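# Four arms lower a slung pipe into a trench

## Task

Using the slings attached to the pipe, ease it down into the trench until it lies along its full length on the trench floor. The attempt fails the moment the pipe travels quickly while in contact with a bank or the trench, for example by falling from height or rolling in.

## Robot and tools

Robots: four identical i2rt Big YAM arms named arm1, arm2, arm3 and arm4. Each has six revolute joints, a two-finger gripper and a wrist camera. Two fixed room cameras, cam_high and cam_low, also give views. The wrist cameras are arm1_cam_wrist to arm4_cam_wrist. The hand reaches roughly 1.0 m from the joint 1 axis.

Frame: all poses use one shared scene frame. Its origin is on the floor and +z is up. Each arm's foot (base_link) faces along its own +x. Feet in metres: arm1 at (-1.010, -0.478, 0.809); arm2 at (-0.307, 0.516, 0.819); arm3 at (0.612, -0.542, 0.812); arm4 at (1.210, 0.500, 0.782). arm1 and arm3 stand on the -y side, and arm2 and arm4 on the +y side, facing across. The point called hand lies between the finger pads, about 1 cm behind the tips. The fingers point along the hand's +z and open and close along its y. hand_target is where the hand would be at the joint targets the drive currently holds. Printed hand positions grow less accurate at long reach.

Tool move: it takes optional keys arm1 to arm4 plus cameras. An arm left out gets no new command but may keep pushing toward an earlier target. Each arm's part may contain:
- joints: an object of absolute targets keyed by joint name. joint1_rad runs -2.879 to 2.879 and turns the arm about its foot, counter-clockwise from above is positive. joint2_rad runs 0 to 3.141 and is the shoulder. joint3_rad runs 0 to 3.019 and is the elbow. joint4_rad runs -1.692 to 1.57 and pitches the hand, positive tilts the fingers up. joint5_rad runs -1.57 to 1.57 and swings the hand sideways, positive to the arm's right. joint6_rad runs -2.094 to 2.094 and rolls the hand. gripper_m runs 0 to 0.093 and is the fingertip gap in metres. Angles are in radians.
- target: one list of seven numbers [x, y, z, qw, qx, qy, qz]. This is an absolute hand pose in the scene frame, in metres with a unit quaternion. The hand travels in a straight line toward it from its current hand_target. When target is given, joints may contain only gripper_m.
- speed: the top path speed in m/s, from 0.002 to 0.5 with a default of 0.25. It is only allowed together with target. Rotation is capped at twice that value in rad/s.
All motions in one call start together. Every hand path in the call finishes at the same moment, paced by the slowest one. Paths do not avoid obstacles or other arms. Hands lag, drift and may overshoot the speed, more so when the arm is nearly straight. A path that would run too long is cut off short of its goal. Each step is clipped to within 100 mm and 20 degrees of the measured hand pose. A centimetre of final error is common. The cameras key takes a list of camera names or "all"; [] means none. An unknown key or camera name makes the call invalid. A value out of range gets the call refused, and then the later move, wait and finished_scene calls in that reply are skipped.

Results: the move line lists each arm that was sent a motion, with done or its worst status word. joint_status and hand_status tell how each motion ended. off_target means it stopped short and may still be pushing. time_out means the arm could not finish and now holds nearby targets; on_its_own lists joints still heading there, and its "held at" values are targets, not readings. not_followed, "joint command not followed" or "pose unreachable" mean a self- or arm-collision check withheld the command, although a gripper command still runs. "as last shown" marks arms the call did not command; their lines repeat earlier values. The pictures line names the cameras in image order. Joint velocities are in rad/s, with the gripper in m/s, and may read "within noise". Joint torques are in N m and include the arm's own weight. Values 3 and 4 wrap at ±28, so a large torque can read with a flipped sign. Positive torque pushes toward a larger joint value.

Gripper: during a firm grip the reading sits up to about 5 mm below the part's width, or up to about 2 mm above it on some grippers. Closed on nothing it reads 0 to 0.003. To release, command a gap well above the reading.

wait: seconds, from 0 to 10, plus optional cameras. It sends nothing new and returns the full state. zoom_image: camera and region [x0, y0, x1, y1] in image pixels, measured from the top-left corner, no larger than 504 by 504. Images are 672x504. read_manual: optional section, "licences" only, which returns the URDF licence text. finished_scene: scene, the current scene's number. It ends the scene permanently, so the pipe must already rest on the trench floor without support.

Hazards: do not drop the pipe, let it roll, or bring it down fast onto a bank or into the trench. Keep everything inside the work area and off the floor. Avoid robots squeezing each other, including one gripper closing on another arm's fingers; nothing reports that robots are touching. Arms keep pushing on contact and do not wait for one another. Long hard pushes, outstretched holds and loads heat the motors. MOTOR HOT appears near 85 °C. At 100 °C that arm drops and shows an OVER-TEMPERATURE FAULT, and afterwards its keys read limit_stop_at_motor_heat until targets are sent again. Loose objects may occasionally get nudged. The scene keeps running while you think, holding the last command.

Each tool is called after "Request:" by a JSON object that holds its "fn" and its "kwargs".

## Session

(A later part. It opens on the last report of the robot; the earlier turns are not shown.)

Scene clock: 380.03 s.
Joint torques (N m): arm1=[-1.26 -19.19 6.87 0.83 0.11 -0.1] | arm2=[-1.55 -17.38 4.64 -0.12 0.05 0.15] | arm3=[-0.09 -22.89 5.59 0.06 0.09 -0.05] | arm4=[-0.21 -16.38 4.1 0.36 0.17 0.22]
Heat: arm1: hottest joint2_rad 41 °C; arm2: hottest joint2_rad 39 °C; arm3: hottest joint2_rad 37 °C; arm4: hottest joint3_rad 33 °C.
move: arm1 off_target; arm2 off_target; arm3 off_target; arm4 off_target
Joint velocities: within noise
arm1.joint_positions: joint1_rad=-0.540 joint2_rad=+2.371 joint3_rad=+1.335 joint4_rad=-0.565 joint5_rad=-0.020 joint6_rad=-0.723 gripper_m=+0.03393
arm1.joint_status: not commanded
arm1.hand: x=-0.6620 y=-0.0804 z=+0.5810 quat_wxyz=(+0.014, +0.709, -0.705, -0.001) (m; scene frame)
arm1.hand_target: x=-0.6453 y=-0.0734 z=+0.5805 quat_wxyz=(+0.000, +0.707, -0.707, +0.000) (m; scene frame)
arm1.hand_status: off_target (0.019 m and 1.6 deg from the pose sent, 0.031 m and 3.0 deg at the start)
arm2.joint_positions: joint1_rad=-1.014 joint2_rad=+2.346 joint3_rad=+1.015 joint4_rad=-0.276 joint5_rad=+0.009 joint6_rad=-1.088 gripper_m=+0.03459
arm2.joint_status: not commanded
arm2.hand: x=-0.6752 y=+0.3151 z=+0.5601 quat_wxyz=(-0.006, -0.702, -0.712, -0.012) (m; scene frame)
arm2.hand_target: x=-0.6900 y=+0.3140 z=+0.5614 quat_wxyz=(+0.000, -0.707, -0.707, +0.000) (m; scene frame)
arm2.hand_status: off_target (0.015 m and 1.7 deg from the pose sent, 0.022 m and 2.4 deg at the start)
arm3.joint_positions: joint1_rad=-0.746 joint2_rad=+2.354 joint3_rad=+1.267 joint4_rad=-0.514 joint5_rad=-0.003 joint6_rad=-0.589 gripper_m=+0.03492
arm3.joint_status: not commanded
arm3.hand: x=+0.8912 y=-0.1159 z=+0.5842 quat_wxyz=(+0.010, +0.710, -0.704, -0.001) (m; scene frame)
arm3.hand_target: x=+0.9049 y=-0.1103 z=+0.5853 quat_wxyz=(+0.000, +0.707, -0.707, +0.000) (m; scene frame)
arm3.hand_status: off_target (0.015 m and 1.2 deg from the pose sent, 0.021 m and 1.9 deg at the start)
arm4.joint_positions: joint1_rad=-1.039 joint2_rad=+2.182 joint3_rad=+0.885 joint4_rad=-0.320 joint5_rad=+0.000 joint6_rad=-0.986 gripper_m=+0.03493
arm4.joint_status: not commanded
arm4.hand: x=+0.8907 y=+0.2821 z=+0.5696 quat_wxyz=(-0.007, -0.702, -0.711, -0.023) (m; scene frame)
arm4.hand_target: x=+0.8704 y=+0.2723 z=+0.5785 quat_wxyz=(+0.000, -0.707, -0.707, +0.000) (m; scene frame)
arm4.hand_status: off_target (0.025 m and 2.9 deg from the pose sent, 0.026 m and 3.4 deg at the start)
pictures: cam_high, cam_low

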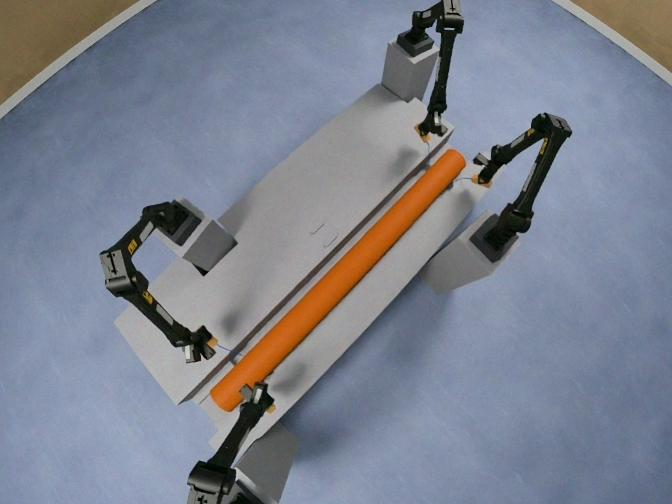

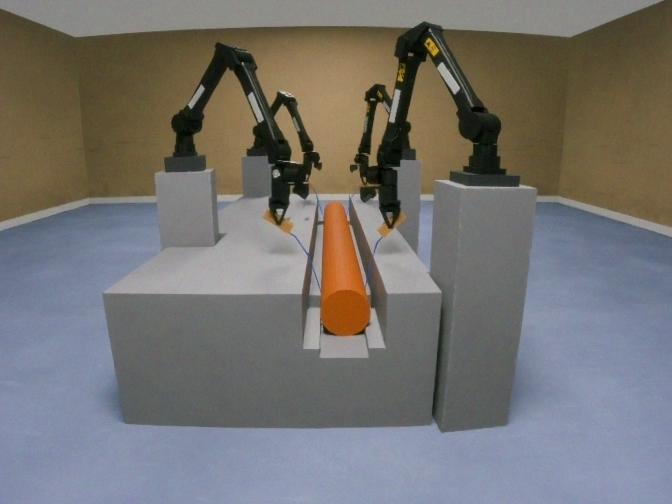

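Request:
{"fn": "move", "kwargs": {"arm1": {"target": [-0.650, -0.095, 0.545, 0, 0.7071, -0.7071, 0], "speed": 0.03}, "arm2": {"target": [-0.685, 0.318, 0.530, 0, 0.7071, 0.7071, 0], "speed": 0.03}, "arm3": {"target": [0.900, -0.130, 0.550, 0, 0.7071, -0.7071, 0], "speed": 0.03}, "arm4": {"target": [0.875, 0.285, 0.543, 0, 0.7071, 0.7071, 0], "speed": 0.03}}}

Request:
{"fn": "zoom_image", "kwargs": {"camera": "cam_low", "region": [240, 170, 440, 370]}}

Request:
{"fn": "zoom_image", "kwargs": {"camera": "cam_high", "region": [160, 280, 340, 460]}}

Request:
{"fn": "zoom_image", "kwargs": {"camera": "cam_high", "region": [380, 80, 540, 240]}}

Scene clock: 386.57 s.
Joint torques (N m): arm1=[-1.67 -18.67 4.1 0.9 0.03 -0.11] | arm2=[-1.79 -16.97 3.99 0.01 -0.09 0.09] | arm3=[0.44 -22.3 3.38 0.46 -0.05 -0.05] | arm4=[-0.32 -14.86 3.22 0.64 0.11 0]
Heat: arm1: hottest joint2_rad 40 °C; arm2: hottest joint2_rad 39 °C; arm3: hottest joint2_rad 37 °C; arm4: hottest joint2_rad 32 °C.
move: arm1 off_target; arm2 off_target; arm3 done; arm4 off_target
Joint velocities: within noise
arm1.joint_positions: joint1_rad=-0.564 joint2_rad=+2.412 joint3_rad=+1.335 joint4_rad=-0.479 joint5_rad=-0.019 joint6_rad=-0.741 gripper_m=+0.03393
arm1.joint_status: not commanded
arm1.hand: x=-0.6479 y=-0.0845 z=+0.5605 quat_wxyz=(-0.009, +0.707, -0.707, -0.002) (m; scene frame)
arm1.hand_target: x=-0.6504 y=-0.0951 z=+0.5455 quat_wxyz=(+0.000, +0.707, -0.707, +0.000) (m; scene frame)
arm1.hand_status: off_target (0.019 m and 1.1 deg from the pose sent, 0.041 m and 1.6 deg at the start)
arm2.joint_positions: joint1_rad=-1.015 joint2_rad=+2.420 joint3_rad=+1.032 joint4_rad=-0.217 joint5_rad=+0.013 joint6_rad=-1.088 gripper_m=+0.03459
arm2.joint_status: not commanded
arm2.hand: x=-0.6710 y=+0.3179 z=+0.5318 quat_wxyz=(-0.004, -0.703, -0.711, -0.012) (m; scene frame)
arm2.hand_target: x=-0.6848 y=+0.3182 z=+0.5304 quat_wxyz=(+0.000, -0.707, -0.707, +0.000) (m; scene frame)
arm2.hand_status: off_target (0.014 m and 1.6 deg from the pose sent, 0.032 m and 1.7 deg at the start)
arm3.joint_positions: joint1_rad=-0.765 joint2_rad=+2.407 joint3_rad=+1.257 joint4_rad=-0.429 joint5_rad=+0.000 joint6_rad=-0.602 gripper_m=+0.03492
arm3.joint_status: not commanded
arm3.hand: x=+0.8971 y=-0.1252 z=+0.5566 quat_wxyz=(-0.001, +0.708, -0.706, -0.002) (m; scene frame)
arm3.hand_target: x=+0.8999 y=-0.1301 z=+0.5501 quat_wxyz=(+0.000, +0.707, -0.707, +0.000) (m; scene frame)
arm3.hand_status: done (0.009 m and 0.2 deg from the pose sent, 0.038 m and 1.2 deg at the start)
arm4.joint_positions: joint1_rad=-1.056 joint2_rad=+2.255 joint3_rad=+0.885 joint4_rad=-0.231 joint5_rad=+0.003 joint6_rad=-0.986 gripper_m=+0.03493
arm4.joint_status: not commanded
arm4.hand: x=+0.8906 y=+0.2901 z=+0.5421 quat_wxyz=(-0.004, -0.708, -0.706, -0.016) (m; scene frame)
arm4.hand_target: x=+0.8752 y=+0.2852 z=+0.5434 quat_wxyz=(+0.000, -0.707, -0.707, +0.000) (m; scene frame)
arm4.hand_status: off_target (0.016 m and 1.9 deg from the pose sent, 0.031 m and 2.8 deg at the start)
pictures: arm1_cam_wrist, arm2_cam_wrist, arm3_cam_wrist, arm4_cam_wrist, cam_high, cam_low

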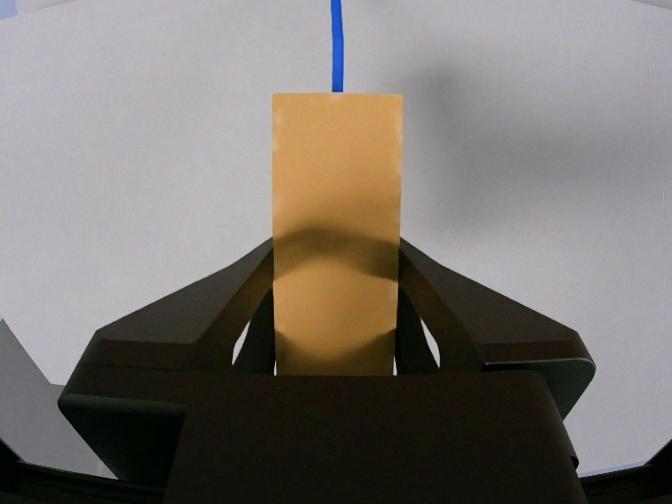

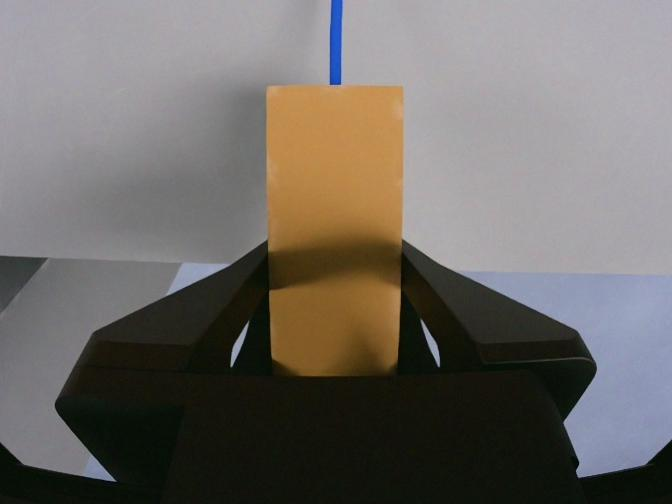

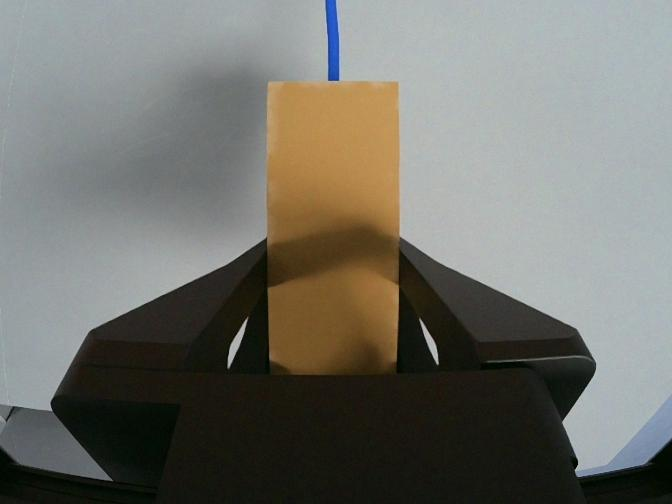

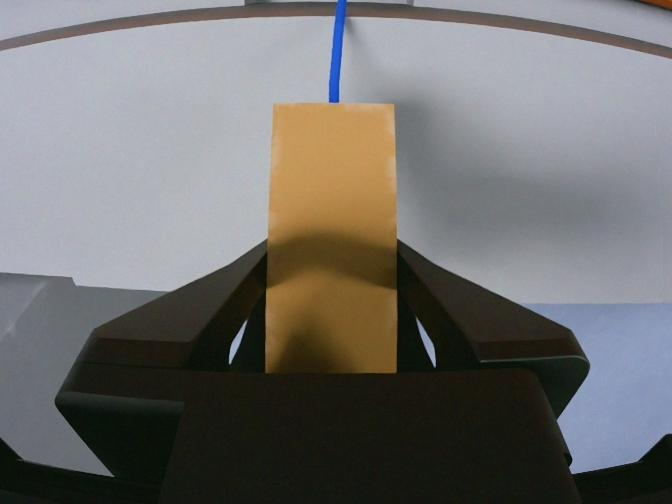

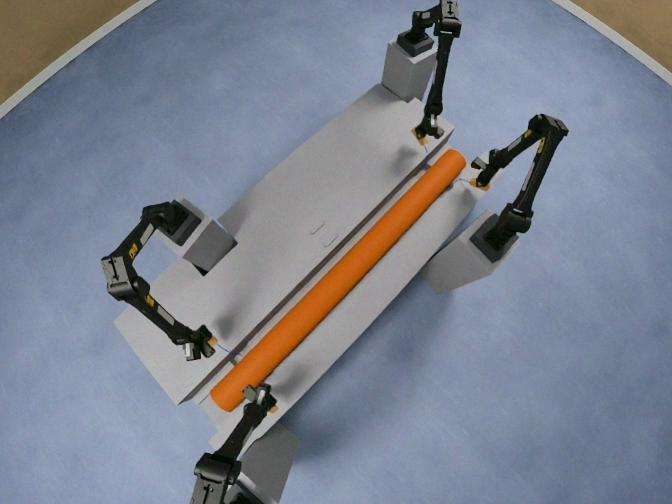

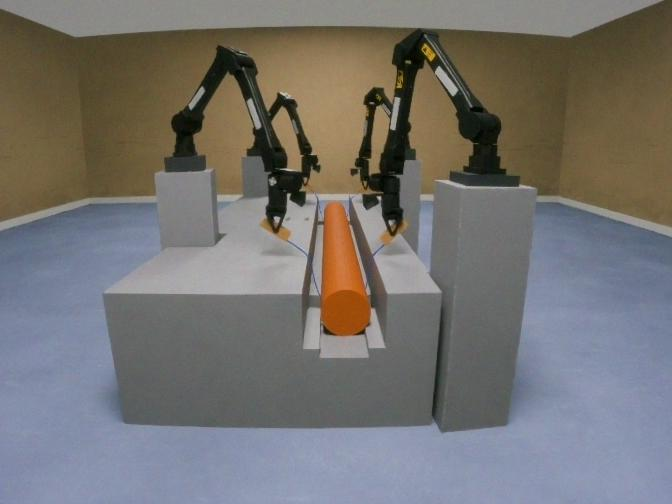

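Scaled by 2.520.

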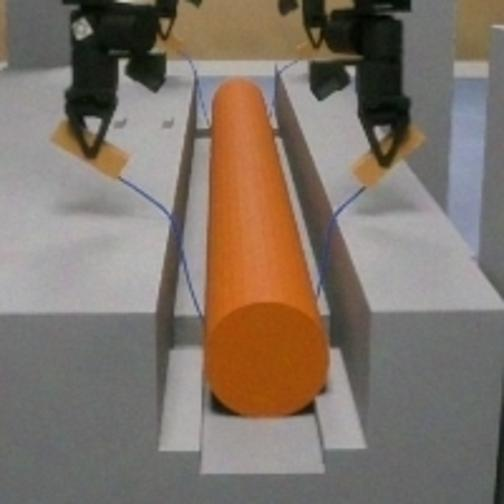

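Scaled by 2.800.

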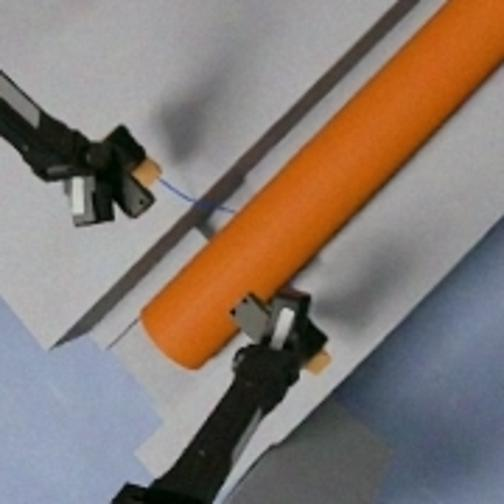

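Scaled by 3.150.

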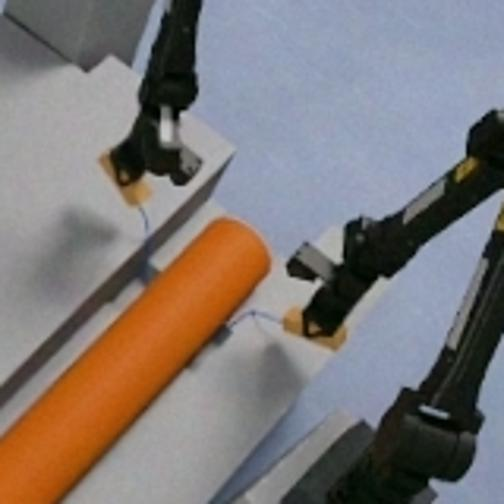

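Request:
{"fn": "move", "kwargs": {"arm1": {"target": [-0.660, -0.125, 0.55, -0.2126, 0.6744, -0.6744, -0.2126], "speed": 0.1}, "arm2": {"target": [-0.685, 0.292, 0.55, 0.2126, 0.6744, 0.6744, -0.2126], "speed": 0.1}, "arm3": {"target": [0.895, -0.135, 0.55, -0.2126, 0.6744, -0.6744, -0.2126], "speed": 0.1}, "arm4": {"target": [0.875, 0.290, 0.55, 0.2126, 0.6744, 0.6744, -0.2126], "speed": 0.1}}}

Request:
{"fn": "zoom_image", "kwargs": {"camera": "cam_low", "region": [240, 170, 440, 370]}}

Scene clock: 405.33 s.
Joint torques (N m): arm1=[-3.31 -18.73 1.03 2.09 -1.12 -0.17] | arm2=[-1.9 -19.25 0.99 0.84 -1.79 0.02] | arm3=[-0.44 -21.54 0.87 1.81 -0.97 0.03] | arm4=[-0.32 -15.38 0.2 1.33 -0.95 -0.03]
Heat: arm1: hottest joint2_rad 40 °C; arm2: hottest joint2_rad 37 °C; arm3: hottest joint2_rad 38 °C; arm4: hottest joint3_rad 32 °C.
move: arm1 off_target; arm2 off_target; arm3 off_target; arm4 off_target
Joint velocities: within noise
arm1.joint_positions: joint1_rad=-0.728 joint2_rad=+2.439 joint3_rad=+1.006 joint4_rad=+0.232 joint5_rad=-0.477 joint6_rad=-0.819 gripper_m=+0.03393
arm1.joint_status: not commanded
arm1.hand: x=-0.6698 y=-0.1173 z=+0.5438 quat_wxyz=(-0.198, +0.680, -0.674, -0.210) (m; scene frame)
arm1.hand_target: x=-0.6601 y=-0.1250 z=+0.5499 quat_wxyz=(-0.212, +0.675, -0.674, -0.212) (m; scene frame)
arm1.hand_status: off_target (0.014 m and 1.8 deg from the pose sent, 0.044 m and 34.1 deg at the start)
arm2.joint_positions: joint1_rad=-1.176 joint2_rad=+2.470 joint3_rad=+0.945 joint4_rad=+0.109 joint5_rad=-0.531 joint6_rad=-1.185 gripper_m=+0.03459
arm2.joint_status: not commanded
arm2.hand: x=-0.6685 y=+0.2943 z=+0.5355 quat_wxyz=(-0.213, -0.682, -0.676, +0.182) (m; scene frame)
arm2.hand_target: x=-0.6849 y=+0.2922 z=+0.5498 quat_wxyz=(-0.212, -0.674, -0.675, +0.212) (m; scene frame)
arm2.hand_status: off_target (0.022 m and 3.6 deg from the pose sent, 0.035 m and 35.6 deg at the start)
arm3.joint_positions: joint1_rad=-0.888 joint2_rad=+2.454 joint3_rad=+0.955 joint4_rad=+0.366 joint5_rad=-0.382 joint6_rad=-0.648 gripper_m=+0.03492
arm3.joint_status: not commanded
arm3.hand: x=+0.8852 y=-0.1352 z=+0.5424 quat_wxyz=(-0.198, +0.681, -0.673, -0.208) (m; scene frame)
arm3.hand_target: x=+0.8950 y=-0.1350 z=+0.5500 quat_wxyz=(-0.213, +0.674, -0.674, -0.212) (m; scene frame)
arm3.hand_status: off_target (0.012 m and 2.0 deg from the pose sent, 0.012 m and 34.8 deg at the start)
arm4.joint_positions: joint1_rad=-1.306 joint2_rad=+2.327 joint3_rad=+0.769 joint4_rad=+0.173 joint5_rad=-0.554 joint6_rad=-1.172 gripper_m=+0.03493
arm4.joint_status: not commanded
arm4.hand: x=+0.8836 y=+0.2917 z=+0.5420 quat_wxyz=(-0.214, -0.683, -0.672, +0.192) (m; scene frame)
arm4.hand_target: x=+0.8750 y=+0.2901 z=+0.5500 quat_wxyz=(-0.212, -0.674, -0.674, +0.212) (m; scene frame)
arm4.hand_status: off_target (0.012 m and 2.6 deg from the pose sent, 0.017 m and 36.0 deg at the start)
pictures: arm1_cam_wrist, arm2_cam_wrist, arm3_cam_wrist, arm4_cam_wrist, cam_high, cam_low

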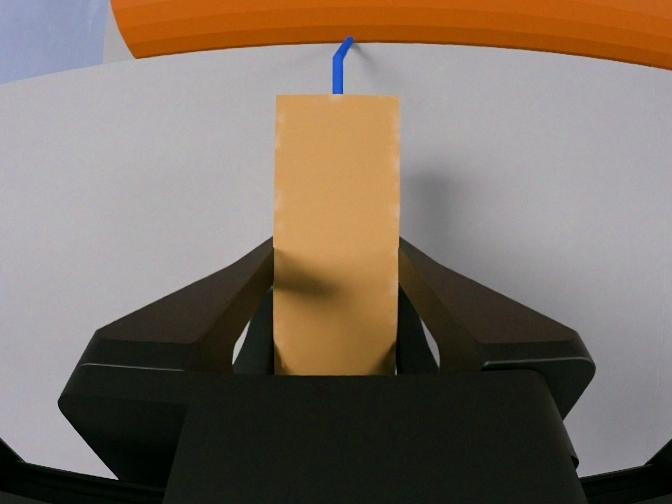

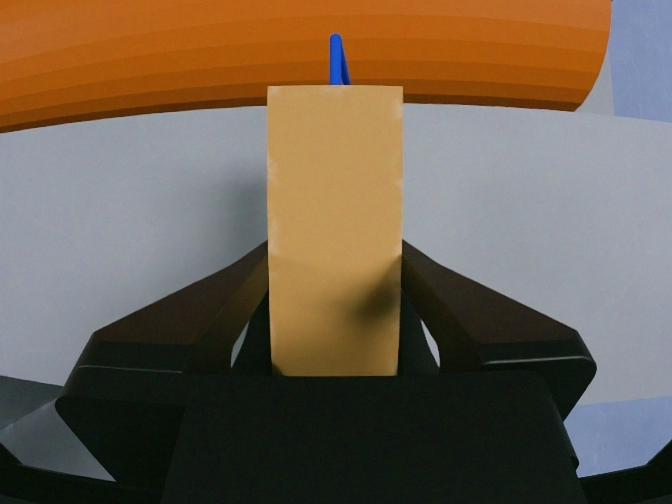

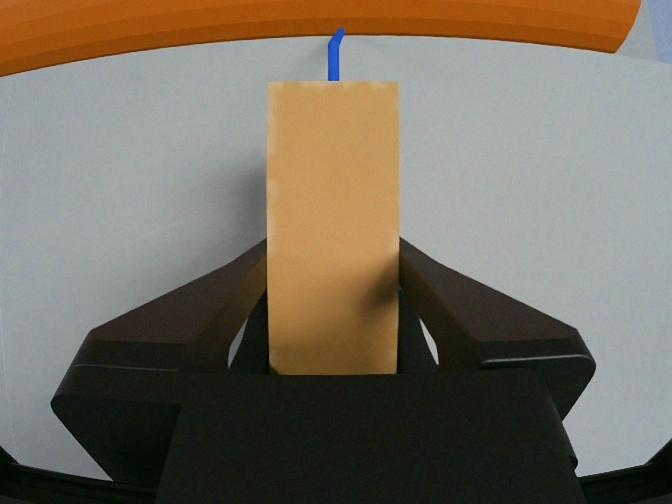

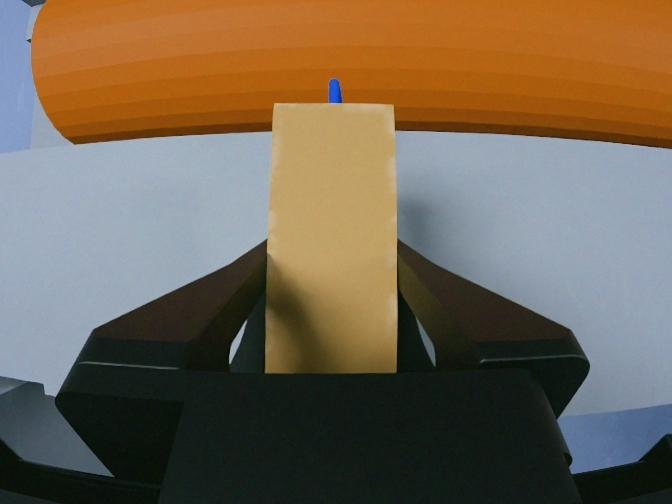

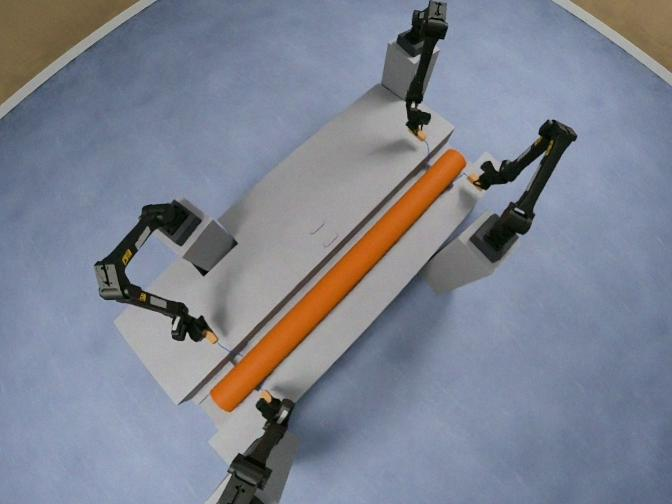

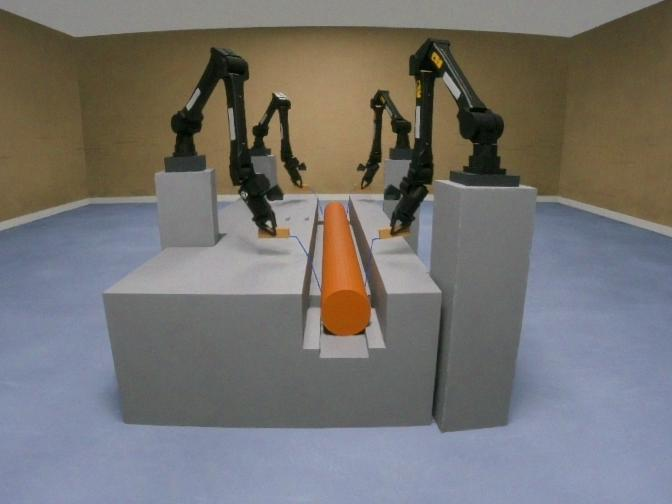

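Scaled by 2.520.

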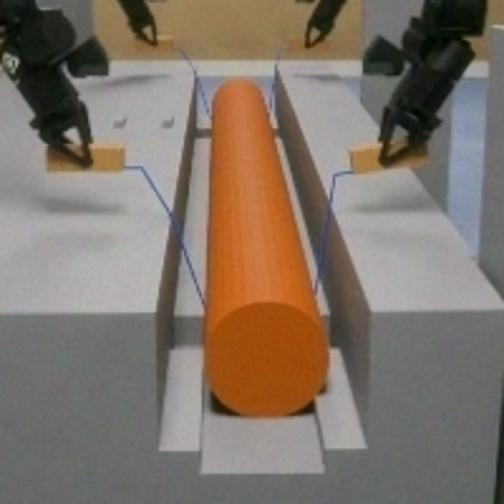

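Request:
{"fn": "move", "kwargs": {"arm1": {"target": [-0.660, -0.120, 0.476, -0.2126, 0.6744, -0.6744, -0.2126], "speed": 0.06}, "arm2": {"target": [-0.685, 0.290, 0.483, 0.2126, 0.6744, 0.6744, -0.2126], "speed": 0.06}, "arm3": {"target": [0.895, -0.128, 0.476, -0.2126, 0.6744, -0.6744, -0.2126], "speed": 0.06}, "arm4": {"target": [0.875, 0.288, 0.476, 0.2126, 0.6744, 0.6744, -0.2126], "speed": 0.06}}}

Request:
{"fn": "zoom_image", "kwargs": {"camera": "cam_low", "region": [240, 170, 440, 370]}}

Scene clock: 410.60 s.
Joint torques (N m): arm1=[0.03 -16.91 2.24 2.07 -0.43 -0.02] | arm2=[-1.61 -16.97 1.57 0.58 -0.73 0.08] | arm3=[1.14 -20.31 1.58 1.51 -0.5 0.09] | arm4=[-0.09 -14.21 0.36 1.14 -0.21 0.05]
Heat: arm1: hottest joint2_rad 40 °C; arm2: hottest joint2_rad 37 °C; arm3: hottest joint2_rad 38 °C; arm4: hottest joint2_rad 32 °C.
move: arm1 done; arm2 done; arm3 done; arm4 done
Joint velocities: within noise
arm1.joint_positions: joint1_rad=-0.747 joint2_rad=+2.610 joint3_rad=+1.102 joint4_rad=+0.324 joint5_rad=-0.488 joint6_rad=-0.819 gripper_m=+0.03393
arm1.joint_status: not commanded
arm1.hand: x=-0.6611 y=-0.1211 z=+0.4839 quat_wxyz=(-0.208, +0.674, -0.677, -0.212) (m; scene frame)
arm1.hand_target: x=-0.6601 y=-0.1201 z=+0.4762 quat_wxyz=(-0.212, +0.674, -0.674, -0.213) (m; scene frame)
arm1.hand_status: done (0.008 m and 0.6 deg from the pose sent, 0.069 m and 1.9 deg at the start)
arm2.joint_positions: joint1_rad=-1.177 joint2_rad=+2.627 joint3_rad=+1.043 joint4_rad=+0.197 joint5_rad=-0.556 joint6_rad=-1.187 gripper_m=+0.03459
arm2.joint_status: not commanded
arm2.hand: x=-0.6754 y=+0.2879 z=+0.4835 quat_wxyz=(-0.217, -0.675, -0.676, +0.200) (m; scene frame)
arm2.hand_target: x=-0.6848 y=+0.2901 z=+0.4831 quat_wxyz=(-0.213, -0.674, -0.674, +0.212) (m; scene frame)
arm2.hand_status: done (0.010 m and 1.5 deg from the pose sent, 0.055 m and 3.6 deg at the start)
arm3.joint_positions: joint1_rad=-0.896 joint2_rad=+2.641 joint3_rad=+1.072 joint4_rad=+0.451 joint5_rad=-0.388 joint6_rad=-0.644 gripper_m=+0.03492
arm3.joint_status: not commanded
arm3.hand: x=+0.8914 y=-0.1316 z=+0.4777 quat_wxyz=(-0.205, +0.677, -0.674, -0.211) (m; scene frame)
arm3.hand_target: x=+0.8949 y=-0.1282 z=+0.4760 quat_wxyz=(-0.212, +0.674, -0.674, -0.213) (m; scene frame)
arm3.hand_status: done (0.005 m and 0.9 deg from the pose sent, 0.067 m and 2.0 deg at the start)
arm4.joint_positions: joint1_rad=-1.306 joint2_rad=+2.536 joint3_rad=+0.870 joint4_rad=+0.298 joint5_rad=-0.573 joint6_rad=-1.173 gripper_m=+0.03493
arm4.joint_status: not commanded
arm4.hand: x=+0.8820 y=+0.2879 z=+0.4772 quat_wxyz=(-0.219, -0.678, -0.672, +0.203) (m; scene frame)
arm4.hand_target: x=+0.8750 y=+0.2881 z=+0.4761 quat_wxyz=(-0.213, -0.674, -0.674, +0.213) (m; scene frame)
arm4.hand_status: done (0.007 m and 1.4 deg from the pose sent, 0.067 m and 2.6 deg at the start)
pictures: arm1_cam_wrist, arm2_cam_wrist, arm3_cam_wrist, arm4_cam_wrist, cam_high, cam_low

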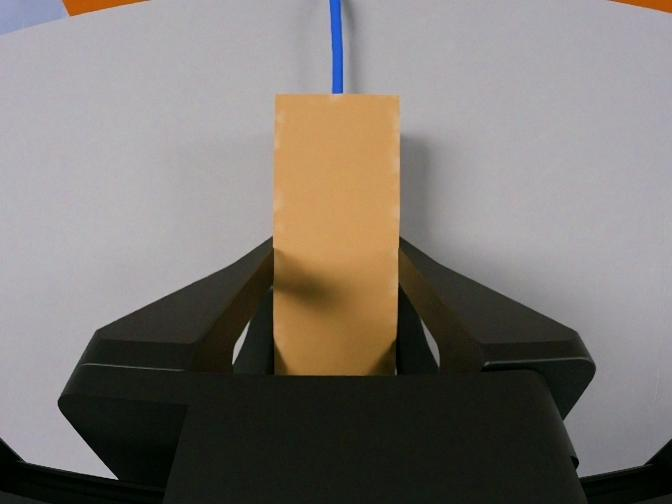

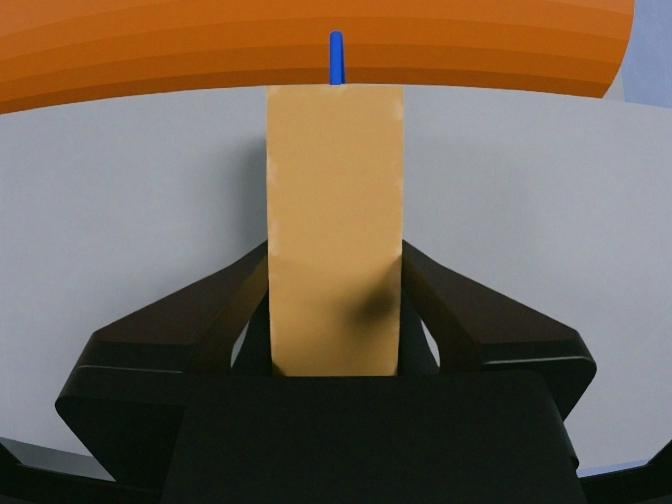

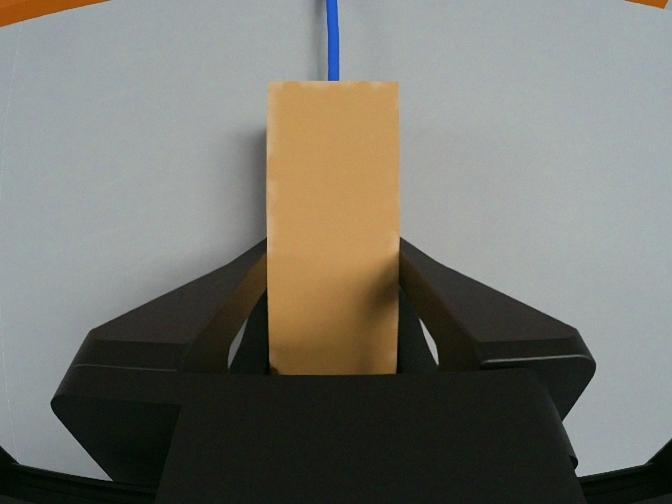

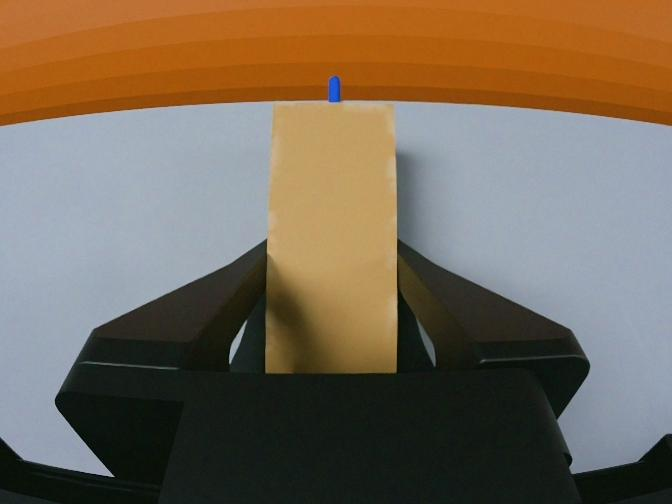

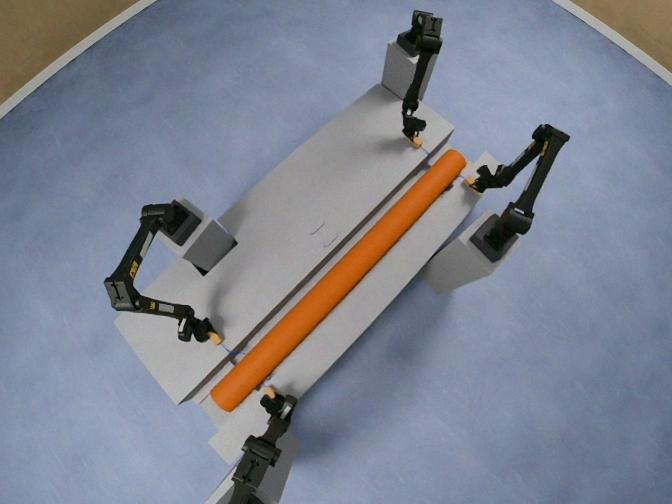

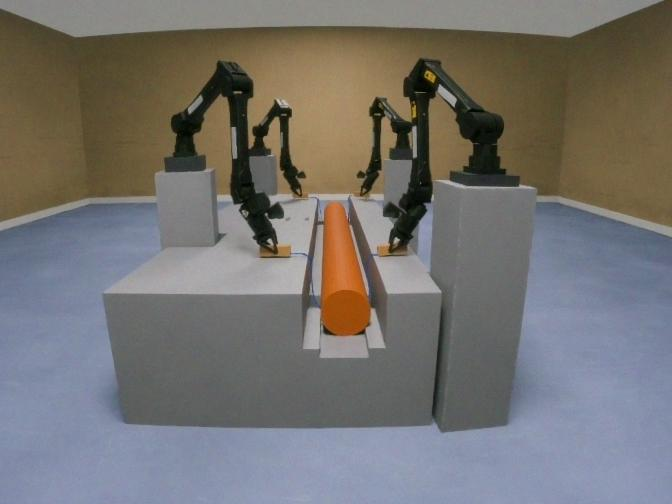

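Scaled by 2.520.

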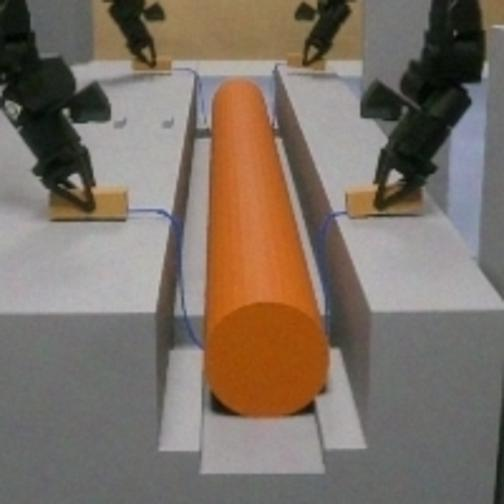

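Request:
{"fn": "move", "kwargs": {"arm1": {"target": [-0.660, -0.121, 0.458, -0.2126, 0.6744, -0.6744, -0.2126], "speed": 0.03}, "arm2": {"target": [-0.685, 0.292, 0.465, 0.2126, 0.6744, 0.6744, -0.2126], "speed": 0.03}, "arm3": {"target": [0.895, -0.130, 0.464, -0.2126, 0.6744, -0.6744, -0.2126], "speed": 0.03}, "arm4": {"target": [0.875, 0.290, 0.462, 0.2126, 0.6744, 0.6744, -0.2126], "speed": 0.03}, "cameras": ["cam_low"]}}

Request:
{"fn": "zoom_image", "kwargs": {"camera": "cam_low", "region": [240, 170, 440, 370]}}

Scene clock: 415.60 s.
Joint torques (N m): arm1=[-0.15 -15.21 2.85 2.13 -0.43 -0.02] | arm2=[-1.79 -14.74 2.71 0.73 -0.47 0.03] | arm3=[0.91 -19.19 1.87 1.57 -0.53 0.05] | arm4=[0.09 -12.1 1.21 1.1 0.33 0.05]
Heat: arm1: hottest joint2_rad 39 °C; arm2: hottest joint2_rad 37 °C; arm3: hottest joint2_rad 37 °C; arm4: hottest joint2_rad 31 °C.
move: arm1 off_target; arm2 off_target; arm3 done; arm4 off_target
Joint velocities: within noise
arm1.joint_positions: joint1_rad=-0.747 joint2_rad=+2.637 joint3_rad=+1.124 joint4_rad=+0.338 joint5_rad=-0.490 joint6_rad=-0.819 gripper_m=+0.03393
arm1.joint_status: not commanded
arm1.hand: x=-0.6585 y=-0.1191 z=+0.4750 quat_wxyz=(-0.212, +0.674, -0.675, -0.213) (m; scene frame)
arm1.hand_target: x=-0.6605 y=-0.1214 z=+0.4587 quat_wxyz=(-0.212, +0.674, -0.674, -0.213) (m; scene frame)
arm1.hand_status: off_target (0.017 m and 0.1 deg from the pose sent, 0.026 m and 0.6 deg at the start)
arm2.joint_positions: joint1_rad=-1.180 joint2_rad=+2.649 joint3_rad=+1.062 joint4_rad=+0.206 joint5_rad=-0.564 joint6_rad=-1.189 gripper_m=+0.03459
arm2.joint_status: not commanded
arm2.hand: x=-0.6779 y=+0.2870 z=+0.4763 quat_wxyz=(-0.219, -0.674, -0.676, +0.205) (m; scene frame)
arm2.hand_target: x=-0.6846 y=+0.2921 z=+0.4655 quat_wxyz=(-0.213, -0.674, -0.674, +0.212) (m; scene frame)
arm2.hand_status: off_target (0.014 m and 1.2 deg from the pose sent, 0.021 m and 1.5 deg at the start)
arm3.joint_positions: joint1_rad=-0.896 joint2_rad=+2.661 joint3_rad=+1.087 joint4_rad=+0.463 joint5_rad=-0.389 joint6_rad=-0.643 gripper_m=+0.03492
arm3.joint_status: not commanded
arm3.hand: x=+0.8926 y=-0.1300 z=+0.4714 quat_wxyz=(-0.208, +0.677, -0.673, -0.212) (m; scene frame)
arm3.hand_target: x=+0.8949 y=-0.1301 z=+0.4642 quat_wxyz=(-0.213, +0.674, -0.674, -0.213) (m; scene frame)
arm3.hand_status: done (0.008 m and 0.6 deg from the pose sent, 0.014 m and 0.9 deg at the start)
arm4.joint_positions: joint1_rad=-1.314 joint2_rad=+2.551 joint3_rad=+0.881 joint4_rad=+0.313 joint5_rad=-0.589 joint6_rad=-1.179 gripper_m=+0.03493
arm4.joint_status: not commanded
arm4.hand: x=+0.8785 y=+0.2877 z=+0.4739 quat_wxyz=(-0.223, -0.675, -0.671, +0.212) (m; scene frame)
arm4.hand_target: x=+0.8752 y=+0.2901 z=+0.4625 quat_wxyz=(-0.213, -0.674, -0.674, +0.213) (m; scene frame)
arm4.hand_status: off_target (0.013 m and 1.2 deg from the pose sent, 0.017 m and 1.4 deg at the start)
pictures: cam_low

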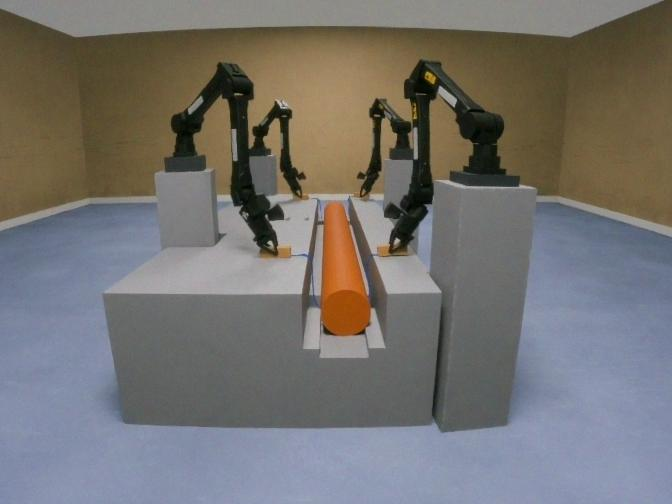

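Scaled by 2.520.

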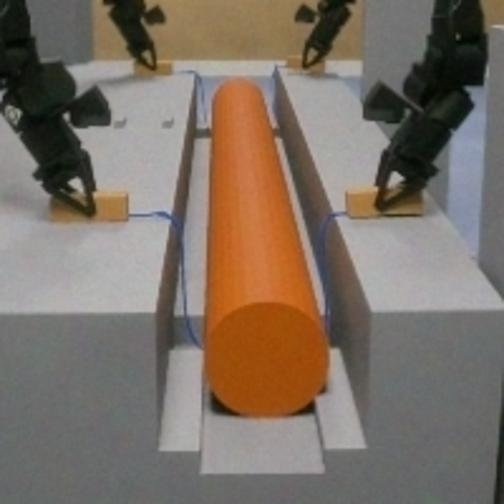

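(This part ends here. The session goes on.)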